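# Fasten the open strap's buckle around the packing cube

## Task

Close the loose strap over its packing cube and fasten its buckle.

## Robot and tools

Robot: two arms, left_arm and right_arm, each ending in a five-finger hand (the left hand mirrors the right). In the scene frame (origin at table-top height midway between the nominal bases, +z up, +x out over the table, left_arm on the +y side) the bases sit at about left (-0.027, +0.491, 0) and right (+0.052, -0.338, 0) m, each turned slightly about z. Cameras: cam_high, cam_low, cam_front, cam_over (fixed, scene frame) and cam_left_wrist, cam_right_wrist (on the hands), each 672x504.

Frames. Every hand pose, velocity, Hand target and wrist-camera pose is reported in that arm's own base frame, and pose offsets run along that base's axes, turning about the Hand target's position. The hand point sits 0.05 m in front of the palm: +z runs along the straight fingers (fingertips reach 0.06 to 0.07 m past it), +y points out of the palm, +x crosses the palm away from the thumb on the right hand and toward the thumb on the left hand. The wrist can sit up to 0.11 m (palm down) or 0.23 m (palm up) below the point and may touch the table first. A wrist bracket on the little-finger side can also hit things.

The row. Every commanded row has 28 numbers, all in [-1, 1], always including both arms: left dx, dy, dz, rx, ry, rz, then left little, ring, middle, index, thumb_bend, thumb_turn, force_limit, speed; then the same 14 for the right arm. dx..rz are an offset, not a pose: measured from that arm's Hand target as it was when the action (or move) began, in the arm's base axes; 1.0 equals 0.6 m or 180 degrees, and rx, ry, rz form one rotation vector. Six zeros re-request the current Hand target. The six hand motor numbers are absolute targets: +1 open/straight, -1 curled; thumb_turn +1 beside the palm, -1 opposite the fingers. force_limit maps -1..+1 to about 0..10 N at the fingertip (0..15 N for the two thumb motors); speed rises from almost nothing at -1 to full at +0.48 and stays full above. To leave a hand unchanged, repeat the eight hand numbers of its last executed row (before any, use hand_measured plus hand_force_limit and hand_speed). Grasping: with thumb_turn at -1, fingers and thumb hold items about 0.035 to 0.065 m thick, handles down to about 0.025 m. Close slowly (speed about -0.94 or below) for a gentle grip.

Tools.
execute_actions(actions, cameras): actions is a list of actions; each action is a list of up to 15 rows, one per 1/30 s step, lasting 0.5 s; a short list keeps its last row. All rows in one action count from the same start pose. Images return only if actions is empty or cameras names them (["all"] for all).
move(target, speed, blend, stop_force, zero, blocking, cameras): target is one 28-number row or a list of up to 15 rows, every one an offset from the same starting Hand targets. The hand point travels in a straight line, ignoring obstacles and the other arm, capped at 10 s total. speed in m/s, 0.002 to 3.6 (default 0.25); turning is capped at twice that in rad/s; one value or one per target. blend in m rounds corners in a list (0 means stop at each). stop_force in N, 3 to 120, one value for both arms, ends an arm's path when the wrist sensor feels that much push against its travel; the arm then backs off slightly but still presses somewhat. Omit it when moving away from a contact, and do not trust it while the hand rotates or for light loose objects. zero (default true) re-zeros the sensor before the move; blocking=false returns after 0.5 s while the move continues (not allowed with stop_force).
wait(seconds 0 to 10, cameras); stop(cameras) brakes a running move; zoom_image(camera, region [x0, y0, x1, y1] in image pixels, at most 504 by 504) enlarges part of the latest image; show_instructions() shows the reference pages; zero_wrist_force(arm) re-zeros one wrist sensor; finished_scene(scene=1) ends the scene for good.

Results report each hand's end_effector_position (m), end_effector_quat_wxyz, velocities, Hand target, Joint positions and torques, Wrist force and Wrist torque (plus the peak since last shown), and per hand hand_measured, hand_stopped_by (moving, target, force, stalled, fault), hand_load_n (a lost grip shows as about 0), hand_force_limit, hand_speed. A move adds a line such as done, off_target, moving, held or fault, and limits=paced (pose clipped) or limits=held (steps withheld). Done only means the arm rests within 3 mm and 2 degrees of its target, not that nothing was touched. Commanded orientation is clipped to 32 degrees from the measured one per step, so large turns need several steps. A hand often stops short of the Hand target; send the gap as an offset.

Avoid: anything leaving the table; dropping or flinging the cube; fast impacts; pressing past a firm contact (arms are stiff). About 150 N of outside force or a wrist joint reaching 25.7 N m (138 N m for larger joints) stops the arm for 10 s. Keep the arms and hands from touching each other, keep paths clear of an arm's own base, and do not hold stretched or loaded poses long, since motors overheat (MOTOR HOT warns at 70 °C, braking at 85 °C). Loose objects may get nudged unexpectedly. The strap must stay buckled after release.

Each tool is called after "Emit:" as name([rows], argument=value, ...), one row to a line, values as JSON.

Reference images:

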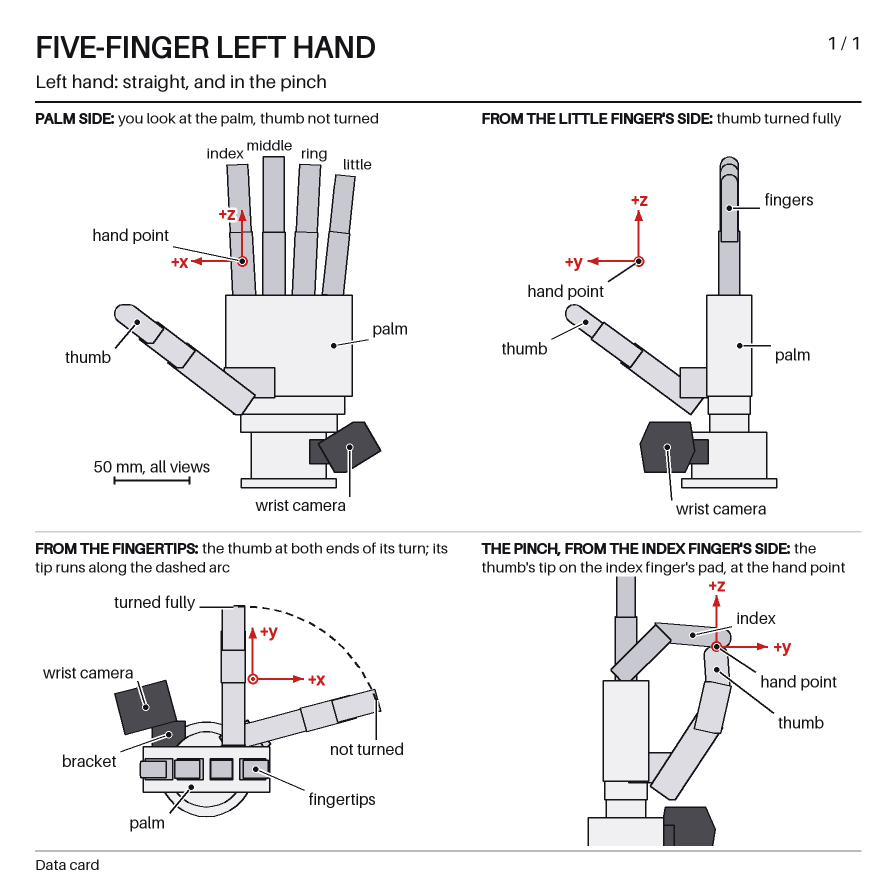

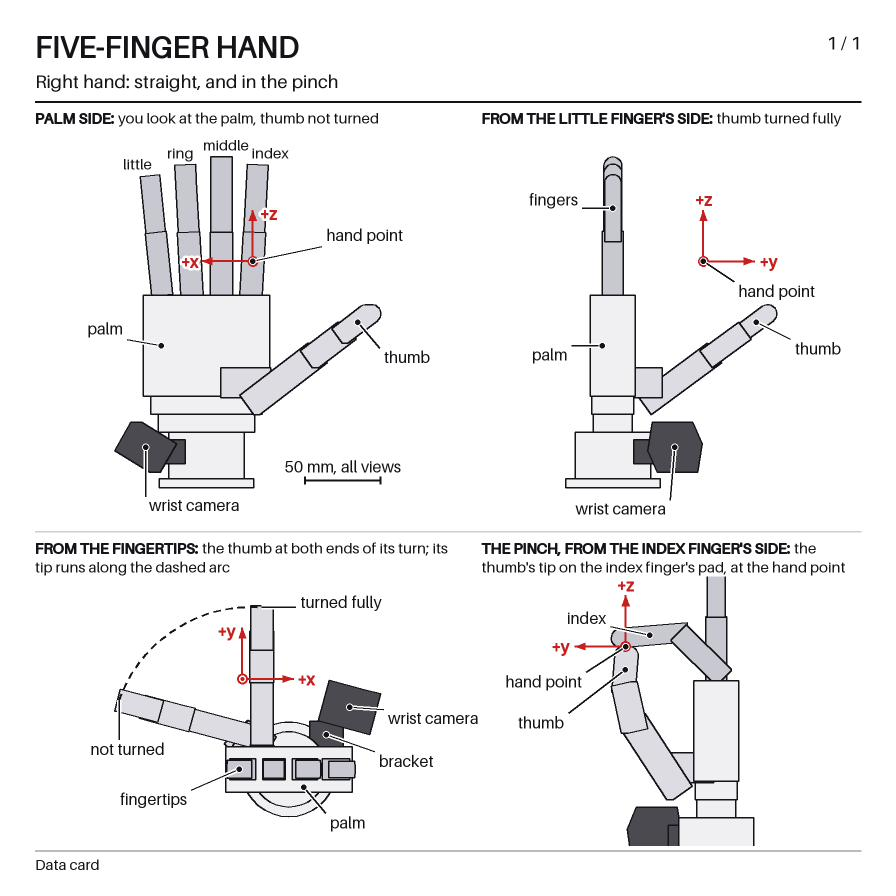

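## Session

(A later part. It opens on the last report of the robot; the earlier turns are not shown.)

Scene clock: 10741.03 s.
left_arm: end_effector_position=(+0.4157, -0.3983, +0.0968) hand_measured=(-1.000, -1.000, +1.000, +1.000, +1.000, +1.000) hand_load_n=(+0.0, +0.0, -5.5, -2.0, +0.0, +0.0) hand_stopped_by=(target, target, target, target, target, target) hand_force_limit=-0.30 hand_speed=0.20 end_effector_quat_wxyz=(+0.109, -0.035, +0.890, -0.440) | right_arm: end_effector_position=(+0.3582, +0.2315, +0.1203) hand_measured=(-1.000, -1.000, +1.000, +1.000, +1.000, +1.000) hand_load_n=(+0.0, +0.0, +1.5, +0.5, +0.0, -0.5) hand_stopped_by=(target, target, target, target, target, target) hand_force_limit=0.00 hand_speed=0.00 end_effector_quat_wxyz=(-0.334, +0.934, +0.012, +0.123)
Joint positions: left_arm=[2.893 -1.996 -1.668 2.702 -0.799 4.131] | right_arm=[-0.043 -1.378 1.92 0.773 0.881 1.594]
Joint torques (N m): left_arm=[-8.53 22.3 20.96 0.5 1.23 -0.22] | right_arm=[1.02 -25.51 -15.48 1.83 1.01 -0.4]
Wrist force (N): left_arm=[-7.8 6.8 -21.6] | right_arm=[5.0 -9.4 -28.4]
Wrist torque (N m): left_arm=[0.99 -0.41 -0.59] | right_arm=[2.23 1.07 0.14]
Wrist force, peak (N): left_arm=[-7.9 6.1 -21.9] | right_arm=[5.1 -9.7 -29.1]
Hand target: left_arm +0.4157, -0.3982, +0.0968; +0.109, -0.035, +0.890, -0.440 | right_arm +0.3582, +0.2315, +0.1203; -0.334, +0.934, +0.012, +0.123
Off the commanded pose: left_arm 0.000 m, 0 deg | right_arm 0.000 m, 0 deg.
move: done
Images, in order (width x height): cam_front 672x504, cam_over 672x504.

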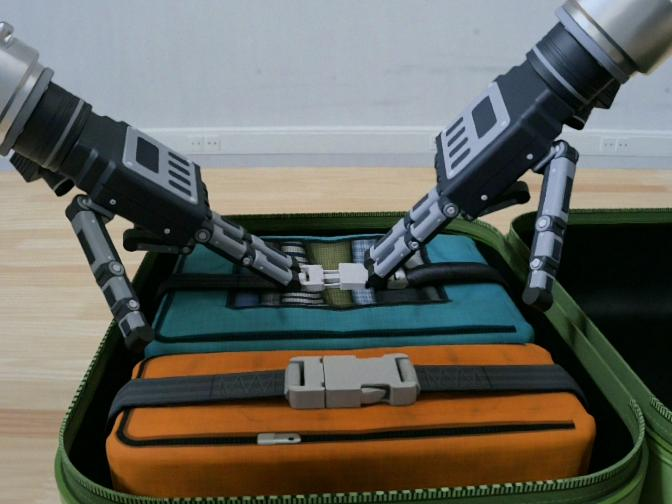

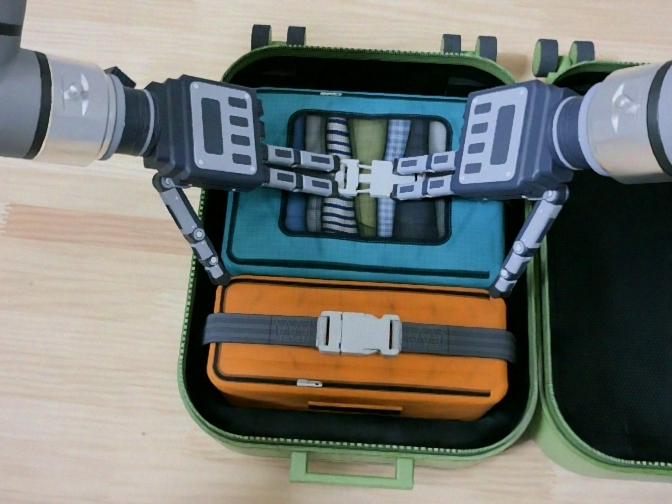

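Emit:
move(target=[0,-0.005,-0.0006,0,0,0,-1,-1,1,1,1,1,-0.3,0.2,0,0,0,0,0,0,-1,-1,1,1,1,1,0,0], speed=0.008, cameras=["cam_over","cam_front"])

Emit:
zoom_image(camera="cam_over", region=[305, 145, 385, 205])

Emit:
zoom_image(camera="cam_front", region=[270, 245, 390, 305])

Scene clock: 10748.70 s.
left_arm: end_effector_position=(+0.4157, -0.4013, +0.0964) hand_measured=(-1.000, -1.000, +1.000, +1.000, +1.000, +1.000) hand_load_n=(+0.0, +0.0, -5.5, -1.5, +0.0, -0.5) hand_stopped_by=(target, target, target, target, target, target) hand_force_limit=-0.30 hand_speed=0.20 end_effector_quat_wxyz=(+0.109, -0.035, +0.890, -0.440) | right_arm: end_effector_position=(+0.3582, +0.2315, +0.1203) hand_measured=(-1.000, -1.000, +1.000, +1.000, +1.000, +1.000) hand_load_n=(+0.0, +0.0, +1.5, +0.5, +0.0, -0.5) hand_stopped_by=(target, target, target, target, target, target) hand_force_limit=0.00 hand_speed=0.00 end_effector_quat_wxyz=(-0.334, +0.934, +0.012, +0.123)
Joint positions: left_arm=[2.887 -1.999 -1.664 2.706 -0.803 4.123] | right_arm=[-0.043 -1.378 1.92 0.773 0.881 1.594]
Joint torques (N m): left_arm=[-8.45 22.36 21.95 0.32 1.06 -0.21] | right_arm=[0.69 -25.76 -15.08 1.8 0.95 -0.72]
Wrist force (N): left_arm=[-8.0 6.3 -23.1] | right_arm=[5.2 -10.0 -28.8]
Wrist torque (N m): left_arm=[1.07 -0.47 -0.58] | right_arm=[2.22 1.06 0.14]
Wrist force, peak (N): left_arm=[-8.2 6.5 -23.1] | right_arm=[5.3 -9.9 -29.0]
Hand target: left_arm +0.4157, -0.4012, +0.0964; +0.109, -0.035, +0.890, -0.440 | right_arm +0.3582, +0.2315, +0.1203; -0.334, +0.934, +0.012, +0.123
Off the commanded pose: left_arm 0.000 m, 0 deg | right_arm 0.000 m, 0 deg.
move: done
Images, in order (width x height): cam_front 672x504, cam_over 672x504.

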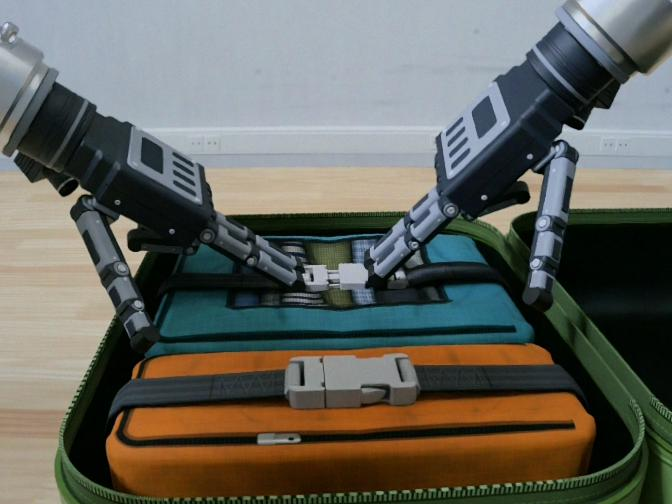

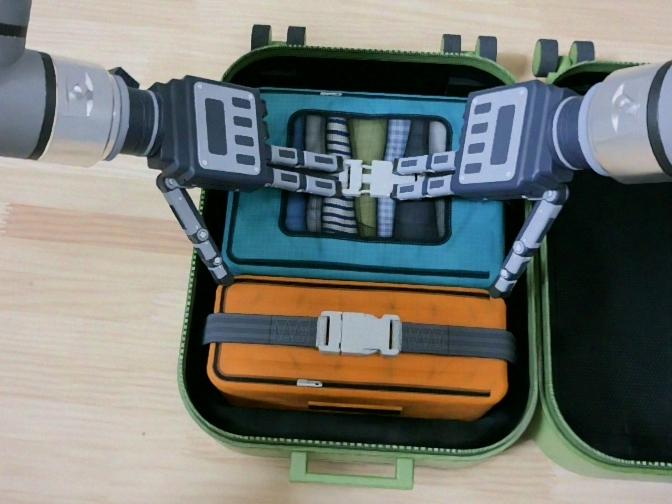

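Scaled by 6.300.

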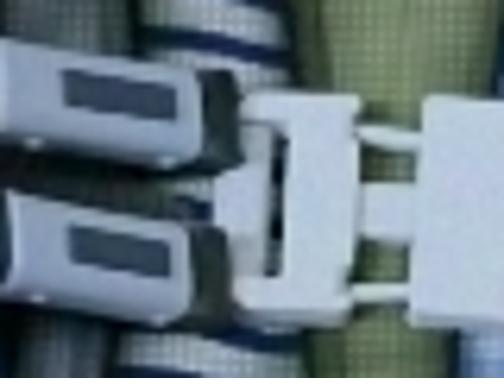

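Scaled by 4.200.

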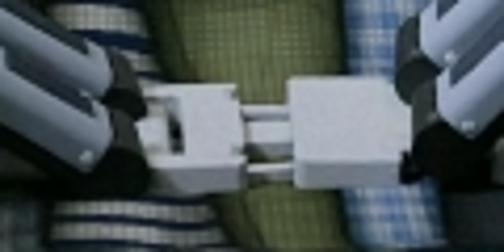

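Emit:
move(target=[0,-0.005,-0.0013,0,0,0,-1,-1,1,1,1,1,-0.3,0.2,0,0,0,0,0,0,-1,-1,1,1,1,1,0,0], speed=0.008, cameras=["cam_over","cam_front"])

Emit:
zoom_image(camera="cam_over", region=[305, 145, 385, 205])

Emit:
zoom_image(camera="cam_front", region=[270, 245, 390, 305])

Scene clock: 10758.33 s.
left_arm: end_effector_position=(+0.4157, -0.4043, +0.0956) hand_measured=(-1.000, -1.000, +1.000, +1.000, +1.000, +1.000) hand_load_n=(+0.0, +0.0, -4.5, -1.5, +0.0, +0.0) hand_stopped_by=(target, target, target, target, target, target) hand_force_limit=-0.30 hand_speed=0.20 end_effector_quat_wxyz=(+0.109, -0.035, +0.890, -0.440) | right_arm: end_effector_position=(+0.3582, +0.2315, +0.1203) hand_measured=(-1.000, -1.000, +1.000, +1.000, +1.000, +1.000) hand_load_n=(+0.0, +0.0, +1.5, +0.5, +0.0, +0.0) hand_stopped_by=(target, target, target, target, target, target) hand_force_limit=0.00 hand_speed=0.00 end_effector_quat_wxyz=(-0.334, +0.934, +0.012, +0.123)
Joint positions: left_arm=[2.88 -2.002 -1.66 2.711 -0.807 4.116] | right_arm=[-0.043 -1.378 1.92 0.773 0.881 1.594]
Joint torques (N m): left_arm=[-9.96 20.08 21.6 0.46 0.77 -0.43] | right_arm=[-0.13 -24.88 -15.46 1.79 0.98 -0.9]
Wrist force (N): left_arm=[-8.6 5.4 -25.7] | right_arm=[5.0 -9.9 -28.2]
Wrist torque (N m): left_arm=[1.34 -0.53 -0.62] | right_arm=[2.25 1.07 0.14]
Wrist force, peak (N): left_arm=[-8.8 5.0 -26.0] | right_arm=[5.0 -10.1 -28.9]
Hand target: left_arm +0.4157, -0.4042, +0.0956; +0.109, -0.035, +0.890, -0.440 | right_arm +0.3582, +0.2315, +0.1203; -0.334, +0.934, +0.012, +0.123
Off the commanded pose: left_arm 0.000 m, 0 deg | right_arm 0.000 m, 0 deg.
move: done
Images, in order (width x height): cam_front 672x504, cam_over 672x504.

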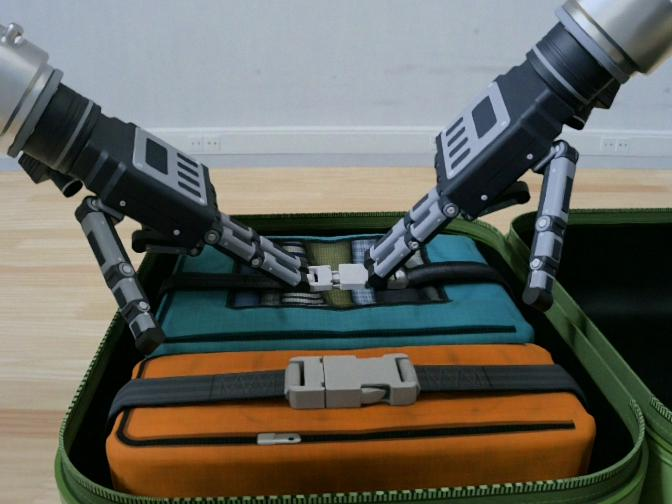

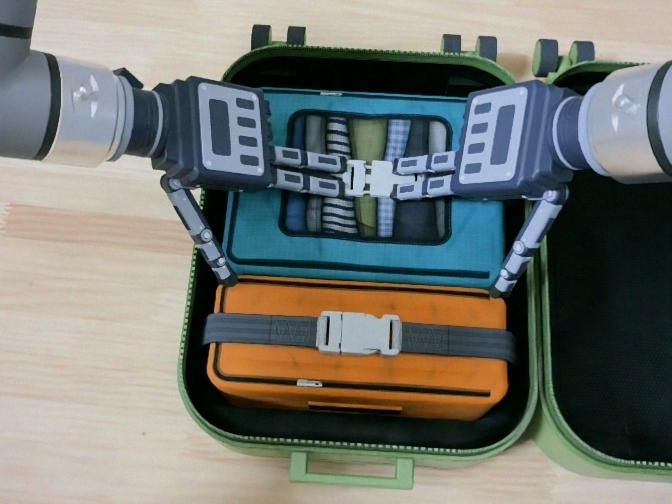

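Scaled by 6.300.

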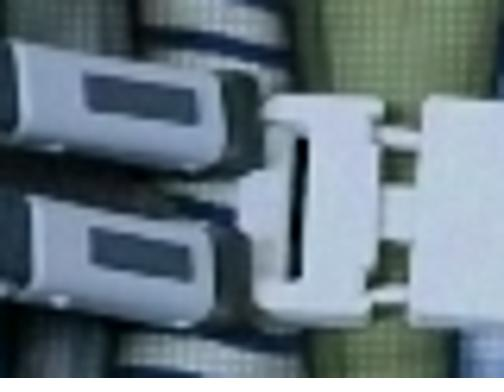

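Scaled by 4.200.

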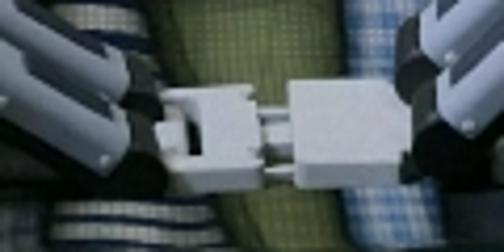

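Emit:
move(target=[0,-0.005,-0.0007,0,0,0,-1,-1,1,1,1,1,-0.3,0.2,0,0,0,0,0,0,-1,-1,1,1,1,1,0,0], speed=0.008, cameras=["cam_over","cam_front"])

Emit:
zoom_image(camera="cam_over", region=[315, 145, 395, 205])

Emit:
zoom_image(camera="cam_front", region=[270, 245, 390, 305])

Scene clock: 10764.87 s.
left_arm: end_effector_position=(+0.4157, -0.4073, +0.0952) hand_measured=(-1.000, -1.000, +1.000, +1.000, +1.000, +1.000) hand_load_n=(+0.0, +0.0, -2.5, +0.0, +0.0, +0.0) hand_stopped_by=(target, target, target, target, target, target) hand_force_limit=-0.30 hand_speed=0.20 end_effector_quat_wxyz=(+0.109, -0.035, +0.890, -0.440) | right_arm: end_effector_position=(+0.3582, +0.2315, +0.1203) hand_measured=(-1.000, -1.000, +1.000, +1.000, +1.000, +1.000) hand_load_n=(+0.0, +0.0, +1.5, +0.5, -0.5, +0.0) hand_stopped_by=(target, target, target, target, target, target) hand_force_limit=0.00 hand_speed=0.00 end_effector_quat_wxyz=(-0.334, +0.934, +0.012, +0.123)
Joint positions: left_arm=[2.873 -2.005 -1.656 2.714 -0.811 4.108] | right_arm=[-0.043 -1.378 1.92 0.773 0.881 1.594]
Joint torques (N m): left_arm=[-10.29 17 18.92 0.49 0.19 -0.21] | right_arm=[-0.13 -24.9 -14.92 1.59 0.93 -1.29]
Wrist force (N): left_arm=[-9.5 2.2 -29.7] | right_arm=[5.3 -10.6 -28.4]
Wrist torque (N m): left_arm=[1.68 -0.60 -0.63] | right_arm=[2.22 1.06 0.15]
Wrist force, peak (N): left_arm=[-9.6 1.9 -29.9] | right_arm=[5.3 -10.6 -29.0]
Hand target: left_arm +0.4157, -0.4072, +0.0952; +0.109, -0.035, +0.890, -0.440 | right_arm +0.3582, +0.2315, +0.1203; -0.334, +0.934, +0.012, +0.123
Off the commanded pose: left_arm 0.000 m, 0 deg | right_arm 0.000 m, 0 deg.
move: done
Images, in order (width x height): cam_front 672x504, cam_over 672x504.

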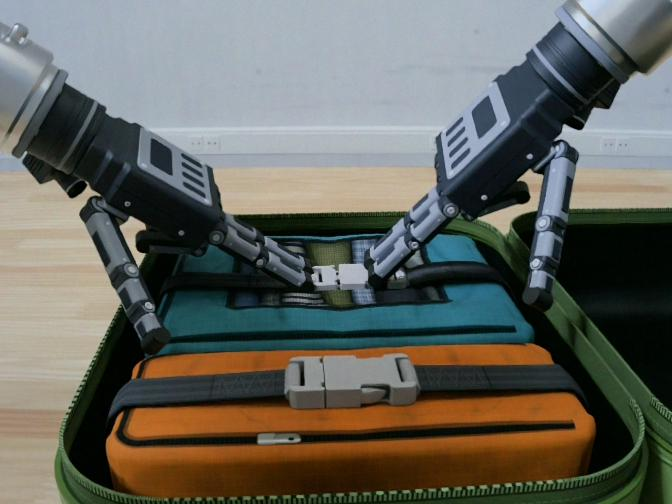

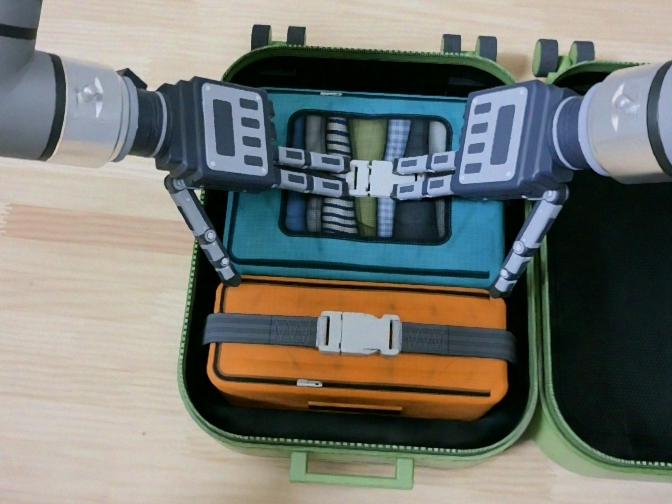

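Scaled by 6.300.

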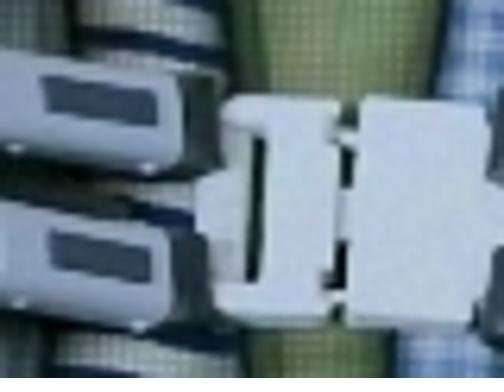

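Scaled by 4.200.

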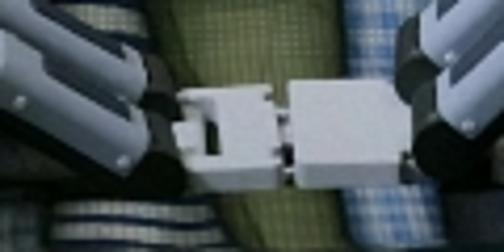

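Emit:
move(target=[0,-0.004,-0.0003,0,0,0,-1,-1,1,1,1,1,-0.3,0.2,0,0,0,0,0,0,-1,-1,1,1,1,1,0,0], speed=0.008, cameras=["cam_over","cam_front"])

Emit:
zoom_image(camera="cam_over", region=[325, 145, 405, 205])

Emit:
zoom_image(camera="cam_front", region=[290, 245, 410, 305])

Scene clock: 10774.07 s.
left_arm: end_effector_position=(+0.4157, -0.4097, +0.0950) hand_measured=(-1.000, -1.000, +1.000, +1.000, +1.000, +1.000) hand_load_n=(+0.0, +0.0, -2.0, +0.0, +0.0, -0.5) hand_stopped_by=(target, target, target, target, target, target) hand_force_limit=-0.30 hand_speed=0.20 end_effector_quat_wxyz=(+0.109, -0.035, +0.890, -0.440) | right_arm: end_effector_position=(+0.3582, +0.2315, +0.1203) hand_measured=(-1.000, -1.000, +1.000, +1.000, +1.000, +1.000) hand_load_n=(+0.0, +0.0, +1.5, +0.0, +0.0, +0.0) hand_stopped_by=(target, target, target, target, target, target) hand_force_limit=0.00 hand_speed=0.00 end_effector_quat_wxyz=(-0.334, +0.934, +0.012, +0.123)
Joint positions: left_arm=[2.868 -2.007 -1.652 2.717 -0.814 4.102] | right_arm=[-0.043 -1.378 1.92 0.773 0.881 1.594]
Joint torques (N m): left_arm=[-11.57 15.19 19.97 1.47 0.42 -0.46] | right_arm=[0.31 -24.87 -14.99 1.14 4.59 -1.49]
Wrist force (N): left_arm=[-9.4 1.8 -35.3] | right_arm=[6.1 -9.7 -30.4]
Wrist torque (N m): left_arm=[2.00 -0.63 -0.60] | right_arm=[2.31 1.09 0.17]
Wrist force, peak (N): left_arm=[-9.4 1.8 -35.4] | right_arm=[6.1 -9.7 -30.4]
Hand target: left_arm +0.4157, -0.4096, +0.0950; +0.109, -0.035, +0.890, -0.440 | right_arm +0.3582, +0.2315, +0.1203; -0.334, +0.934, +0.012, +0.123
Off the commanded pose: left_arm 0.000 m, 0 deg | right_arm 0.000 m, 0 deg.
move: done
Images, in order (width x height): cam_front 672x504, cam_over 672x504.

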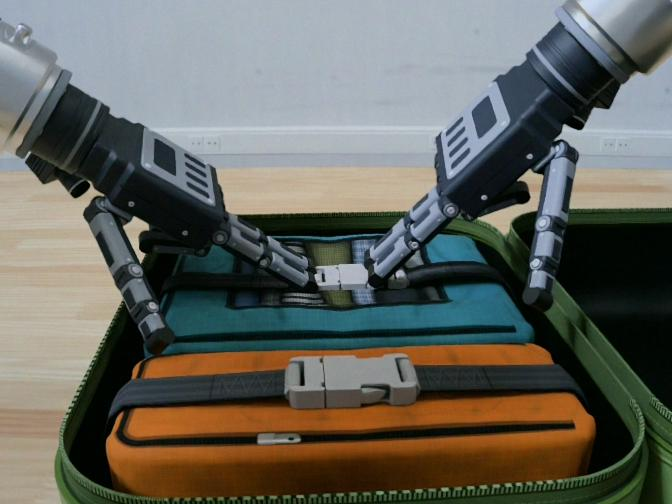

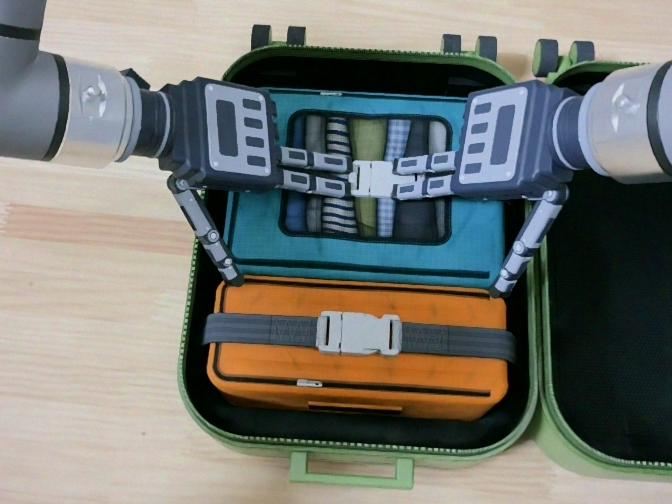

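Scaled by 6.300.

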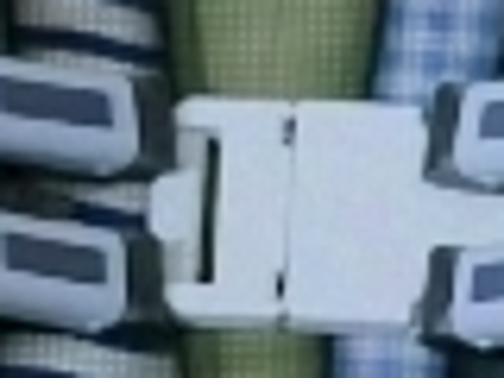

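Scaled by 4.200.

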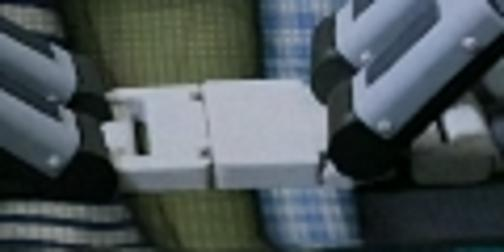

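Emit:
move([
  [0,0.005,0.002,0,0,0,-1,-1,1,1,1,1,-0.3,0.2,0,0,0,0,0,0,-1,-1,1,1,1,1,0,0],
  [0,0.01,0.02,0,0,0,-1,-1,1,1,1,1,-0.3,0.2,0,0,0,0,0,0,-1,-1,1,1,1,1,0,0],
], speed=0.015, cameras=["cam_over","cam_front"])

Emit:
zoom_image(camera="cam_over", region=[325, 145, 405, 205])

Emit:
zoom_image(camera="cam_front", region=[290, 245, 410, 305])

Scene clock: 10786.73 s.
left_arm: end_effector_position=(+0.4157, -0.4036, +0.1072) hand_measured=(-1.000, -1.000, +1.000, +1.000, +1.000, +1.000) hand_load_n=(+0.0, +0.0, +0.0, +0.0, +0.0, +0.0) hand_stopped_by=(target, target, target, target, target, target) hand_force_limit=-0.30 hand_speed=0.20 end_effector_quat_wxyz=(+0.109, -0.035, +0.890, -0.440) | right_arm: end_effector_position=(+0.3582, +0.2315, +0.1203) hand_measured=(-1.000, -1.000, +1.000, +1.000, +1.000, +1.000) hand_load_n=(+0.0, +0.0, +4.0, +1.5, +0.0, +0.0) hand_stopped_by=(target, target, target, target, target, target) hand_force_limit=0.00 hand_speed=0.00 end_effector_quat_wxyz=(-0.334, +0.934, +0.012, +0.123)
Joint positions: left_arm=[2.881 -1.988 -1.648 2.683 -0.806 4.117] | right_arm=[-0.043 -1.378 1.92 0.773 0.881 1.594]
Joint torques (N m): left_arm=[0.03 30.03 21.67 0.38 2.86 0.47] | right_arm=[-0.02 -19.78 -13.63 -1.16 10.16 -1.31]
Wrist force (N): left_arm=[-1.3 1.4 2.1] | right_arm=[6.5 -27.8 -24.1]
Wrist torque (N m): left_arm=[-0.13 0.26 -0.25] | right_arm=[2.78 1.07 -0.02]
Wrist force, peak (N): left_arm=[-9.8 1.8 -35.5] | right_arm=[6.5 -28.2 -24.5]
Hand target: left_arm +0.4157, -0.4036, +0.1070; +0.109, -0.035, +0.890, -0.440 | right_arm +0.3582, +0.2315, +0.1203; -0.334, +0.934, +0.012, +0.123
Off the commanded pose: left_arm 0.000 m, 0 deg | right_arm 0.000 m, 0 deg.
move: done
Images, in order (width x height): cam_front 672x504, cam_over 672x504.

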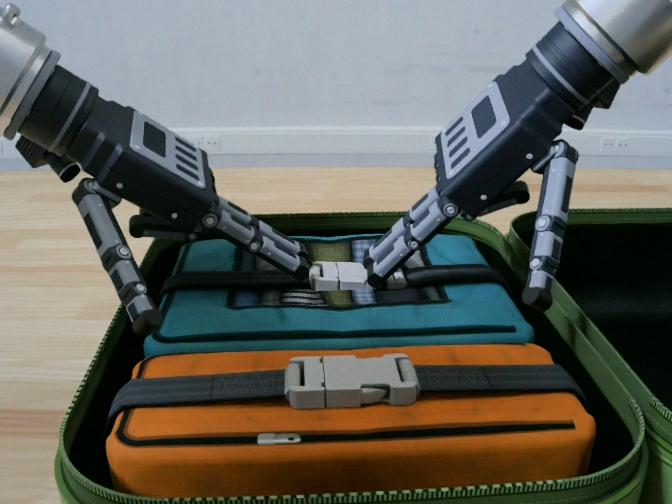

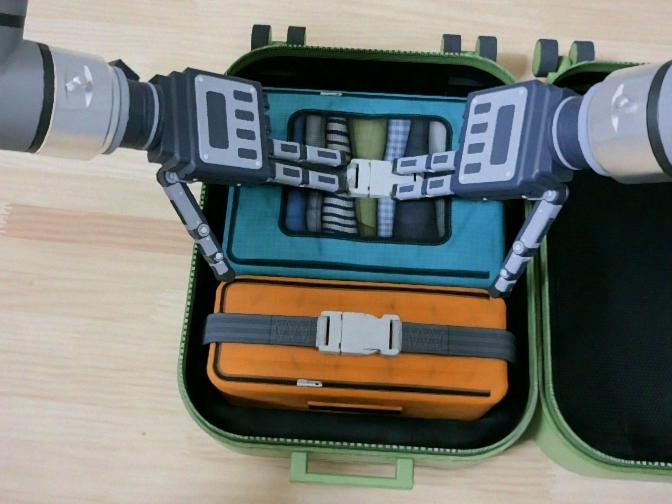

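Scaled by 6.300.

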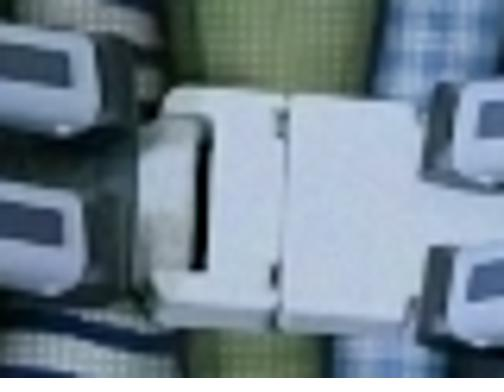

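Scaled by 4.200.

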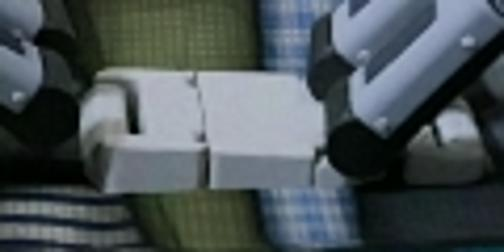

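Emit:
move([
  [0,0.05,0.08,0,0,0,-1,-1,1,1,1,1,-0.3,0.2,0,0,0,0,0,0,-1,-1,1,1,1,1,0,0],
], speed=0.06, cameras=[])

Emit:
move([
  [0,0,0,0,0,0,-1,-1,1,1,1,1,-0.3,0.2,0,0,0.02,0,0,0,-1,-1,1,1,1,1,0,0],
], speed=0.008, cameras=["cam_over","cam_front"])

Emit:
zoom_image(camera="cam_over", region=[325, 145, 425, 220])

Emit:
zoom_image(camera="cam_front", region=[290, 240, 430, 310])

Scene clock: 10802.77 s.
left_arm: end_effector_position=(+0.4158, -0.3737, +0.1552) hand_measured=(-1.000, -1.000, +1.000, +1.000, +1.000, +1.000) hand_load_n=(+0.0, +0.0, +0.0, +0.0, +0.0, +0.0) hand_stopped_by=(target, target, target, target, target, target) hand_force_limit=-0.30 hand_speed=0.20 end_effector_quat_wxyz=(+0.109, -0.035, +0.890, -0.441) | right_arm: end_effector_position=(+0.3582, +0.2315, +0.1203) hand_measured=(-1.000, -1.000, +1.000, +1.000, +1.000, +1.000) hand_load_n=(+0.0, +0.0, +4.0, +1.5, +0.0, +0.0) hand_stopped_by=(target, target, target, target, target, target) hand_force_limit=0.00 hand_speed=0.00 end_effector_quat_wxyz=(-0.334, +0.934, +0.012, +0.123)
Joint positions: left_arm=[2.95 -1.917 -1.628 2.536 -0.768 4.198] | right_arm=[-0.043 -1.378 1.92 0.773 0.881 1.594]
Joint torques (N m): left_arm=[-5.99 21.83 8.67 -0.01 -1.81 -1.72] | right_arm=[-0.97 -1.02 -7.09 -1.17 10.11 -1.06]
Wrist force (N): left_arm=[-1.6 1.0 1.8] | right_arm=[6.4 -28.1 -24.4]
Wrist torque (N m): left_arm=[-0.18 0.33 -0.20] | right_arm=[2.78 1.11 -0.04]
Wrist force, peak (N): left_arm=[-1.4 1.9 2.4] | right_arm=[6.6 -28.2 -24.6]
Hand target: left_arm +0.4157, -0.3736, +0.1550; +0.109, -0.035, +0.890, -0.440 | right_arm +0.3582, +0.2315, +0.1203; -0.334, +0.934, +0.012, +0.123
Off the commanded pose: left_arm 0.000 m, 0 deg | right_arm 0.000 m, 0 deg.
move: done
No camera images: "cameras" was empty.

Scene clock: 10804.50 s.
left_arm: end_effector_position=(+0.4157, -0.3736, +0.1550) hand_measured=(-1.000, -1.000, +1.000, +1.000, +1.000, +1.000) hand_load_n=(+0.0, +0.0, +0.0, +0.0, +0.0, +0.0) hand_stopped_by=(target, target, target, target, target, target) hand_force_limit=-0.30 hand_speed=0.20 end_effector_quat_wxyz=(+0.109, -0.035, +0.890, -0.440) | right_arm: end_effector_position=(+0.3582, +0.2315, +0.1324) hand_measured=(-1.000, -1.000, +1.000, +1.000, +1.000, +1.000) hand_load_n=(+0.0, +0.0, +0.0, +0.0, +0.0, -0.5) hand_stopped_by=(target, target, target, target, target, target) hand_force_limit=0.00 hand_speed=0.00 end_effector_quat_wxyz=(-0.334, +0.934, +0.012, +0.123)
Joint positions: left_arm=[2.95 -1.917 -1.629 2.536 -0.768 4.197] | right_arm=[-0.043 -1.393 1.903 0.805 0.881 1.594]
Joint torques (N m): left_arm=[-6.22 20.98 8.1 -2.99 -1.62 -1.14] | right_arm=[-0.09 -28.28 -17.75 1.75 -3.04 -0.24]
Wrist force (N): left_arm=[-1.6 1.2 1.6] | right_arm=[-1.9 2.5 -0.7]
Wrist torque (N m): left_arm=[-0.14 0.32 -0.20] | right_arm=[0.27 0.32 -0.10]
Wrist force, peak (N): left_arm=[-1.8 1.3 1.8] | right_arm=[6.5 -27.6 -24.1]
Hand target: left_arm +0.4157, -0.3736, +0.1550; +0.109, -0.035, +0.890, -0.440 | right_arm +0.3582, +0.2315, +0.1323; -0.334, +0.934, +0.012, +0.123
Off the commanded pose: left_arm 0.000 m, 0 deg | right_arm 0.000 m, 0 deg.
move: done
Images, in order (width x height): cam_front 672x504, cam_over 672x504.

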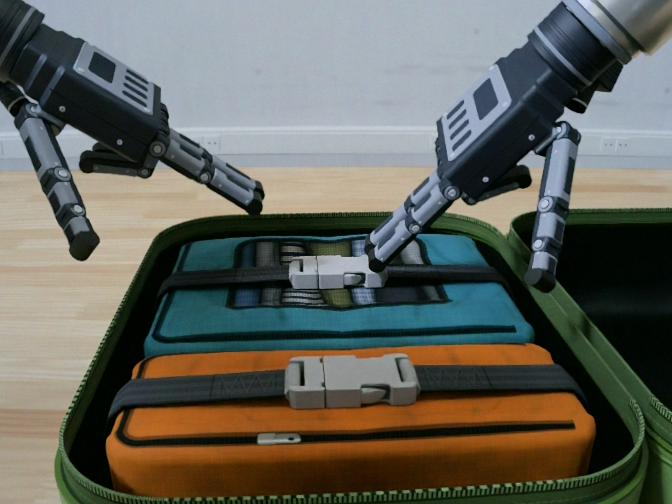

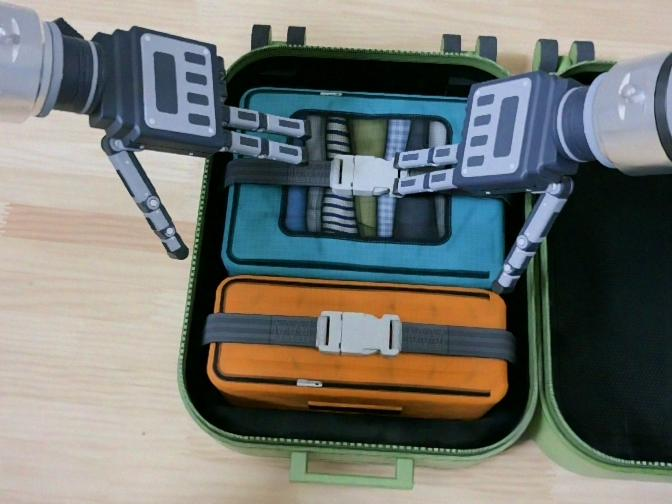

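Scaled by 5.040.

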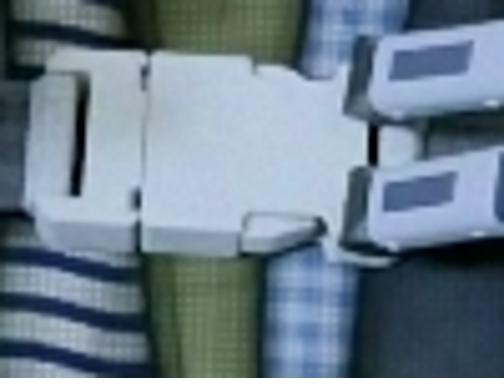

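Scaled by 3.600.

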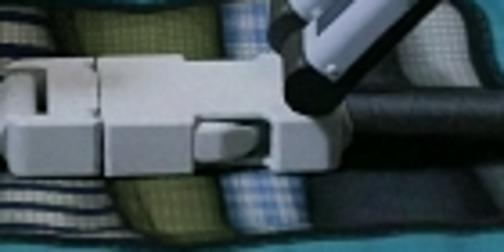

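Emit:
move([
  [0,0,0,0,0,0,-1,-1,1,1,1,1,-0.3,0.2,0,0,0.05,0,0,0,-1,-1,1,1,1,1,0,0],
  [0,0.08,0.05,0,0,0,-1,-1,1,1,1,1,-0.3,0.2,0,-0.08,0.1,0,0,0,-1,-1,1,1,1,1,0,0],
], speed=0.1, cameras=["cam_over","cam_front","cam_high"])

Emit:
zoom_image(camera="cam_over", region=[310, 145, 410, 210])

Emit:
zoom_image(camera="cam_front", region=[270, 240, 410, 310])

Scene clock: 10815.00 s.
left_arm: end_effector_position=(+0.4157, -0.3257, +0.1850) hand_measured=(-1.000, -1.000, +1.000, +1.000, +1.000, +1.000) hand_load_n=(+0.0, +0.0, +0.0, +0.0, +0.0, +0.0) hand_stopped_by=(target, target, target, target, target, target) hand_force_limit=-0.30 hand_speed=0.20 end_effector_quat_wxyz=(+0.109, -0.035, +0.890, -0.440) | right_arm: end_effector_position=(+0.3582, +0.1835, +0.1923) hand_measured=(-1.000, -1.000, +1.000, +1.000, +1.000, +1.000) hand_load_n=(+0.0, +0.0, +0.0, +0.0, +0.0, +0.0) hand_stopped_by=(target, target, target, target, target, target) hand_force_limit=0.00 hand_speed=0.00 end_effector_quat_wxyz=(-0.334, +0.934, +0.012, +0.123)
Joint positions: left_arm=[3.066 -1.863 -1.647 2.389 -0.712 4.348] | right_arm=[-0.195 -1.471 1.86 1.054 0.852 1.398]
Joint torques (N m): left_arm=[3.71 19.22 29.31 -2.77 -1.58 1.19] | right_arm=[-5.07 -11.43 -24.06 3.54 1.24 -0.99]
Wrist force (N): left_arm=[-1.7 1.5 1.7] | right_arm=[-2.1 2.6 -0.7]
Wrist torque (N m): left_arm=[-0.07 0.32 -0.20] | right_arm=[0.28 0.36 -0.12]
Wrist force, peak (N): left_arm=[-1.5 1.2 2.8] | right_arm=[-2.0 3.0 -1.8]
Hand target: left_arm +0.4157, -0.3256, +0.1850; +0.109, -0.035, +0.890, -0.440 | right_arm +0.3582, +0.1835, +0.1923; -0.334, +0.934, +0.012, +0.123
Off the commanded pose: left_arm 0.000 m, 0 deg | right_arm 0.000 m, 0 deg.
move: done
Images, in order (width x height): cam_high 672x504, cam_front 672x504, cam_over 672x504.

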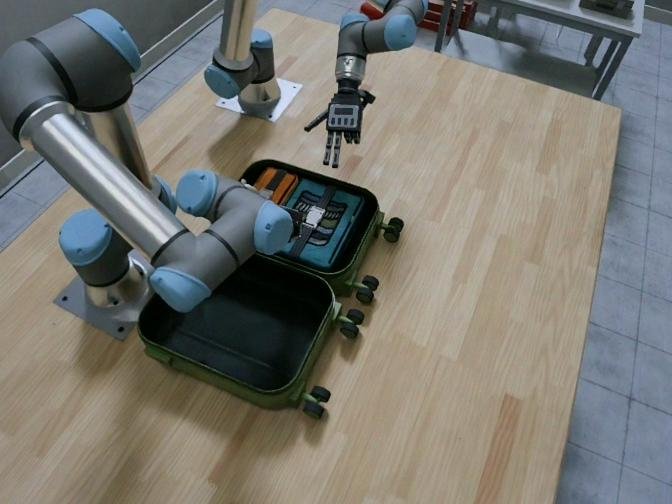

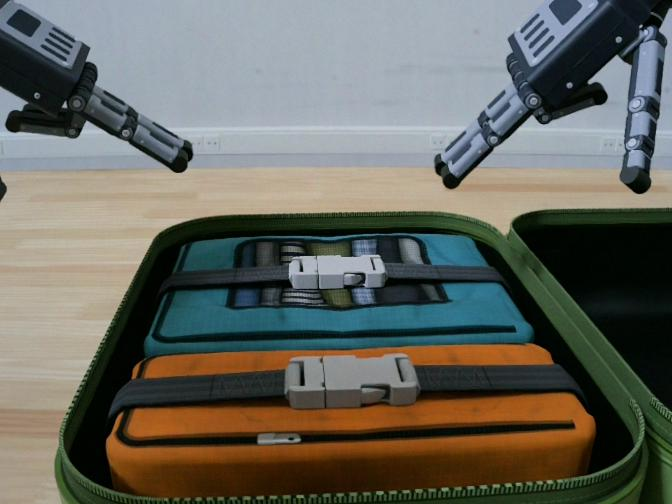

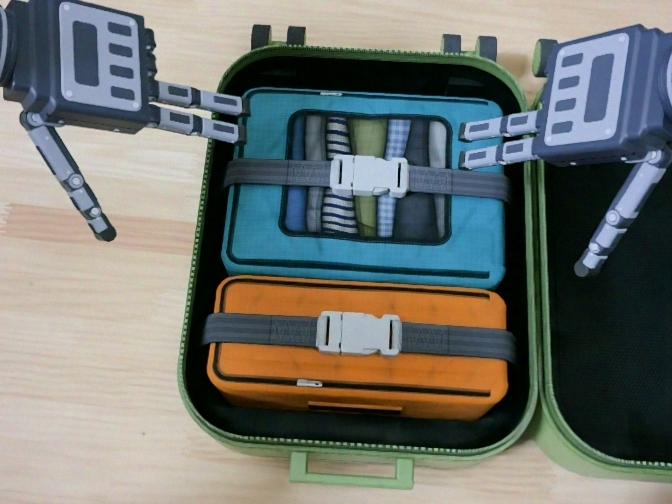

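Scaled by 5.040.

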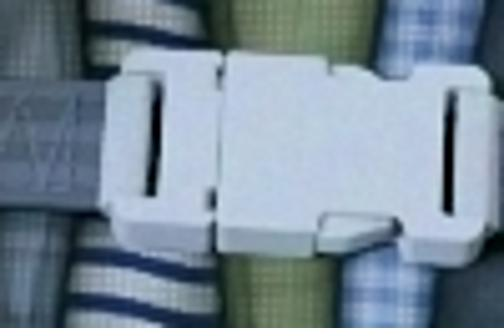

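Scaled by 3.600.

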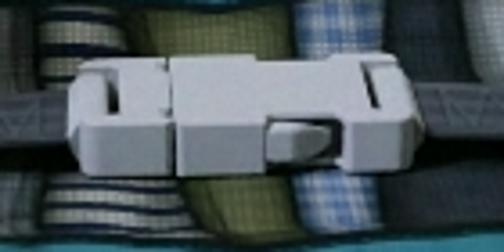

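Emit:
finished_scene()

The scene is finished: the task was done.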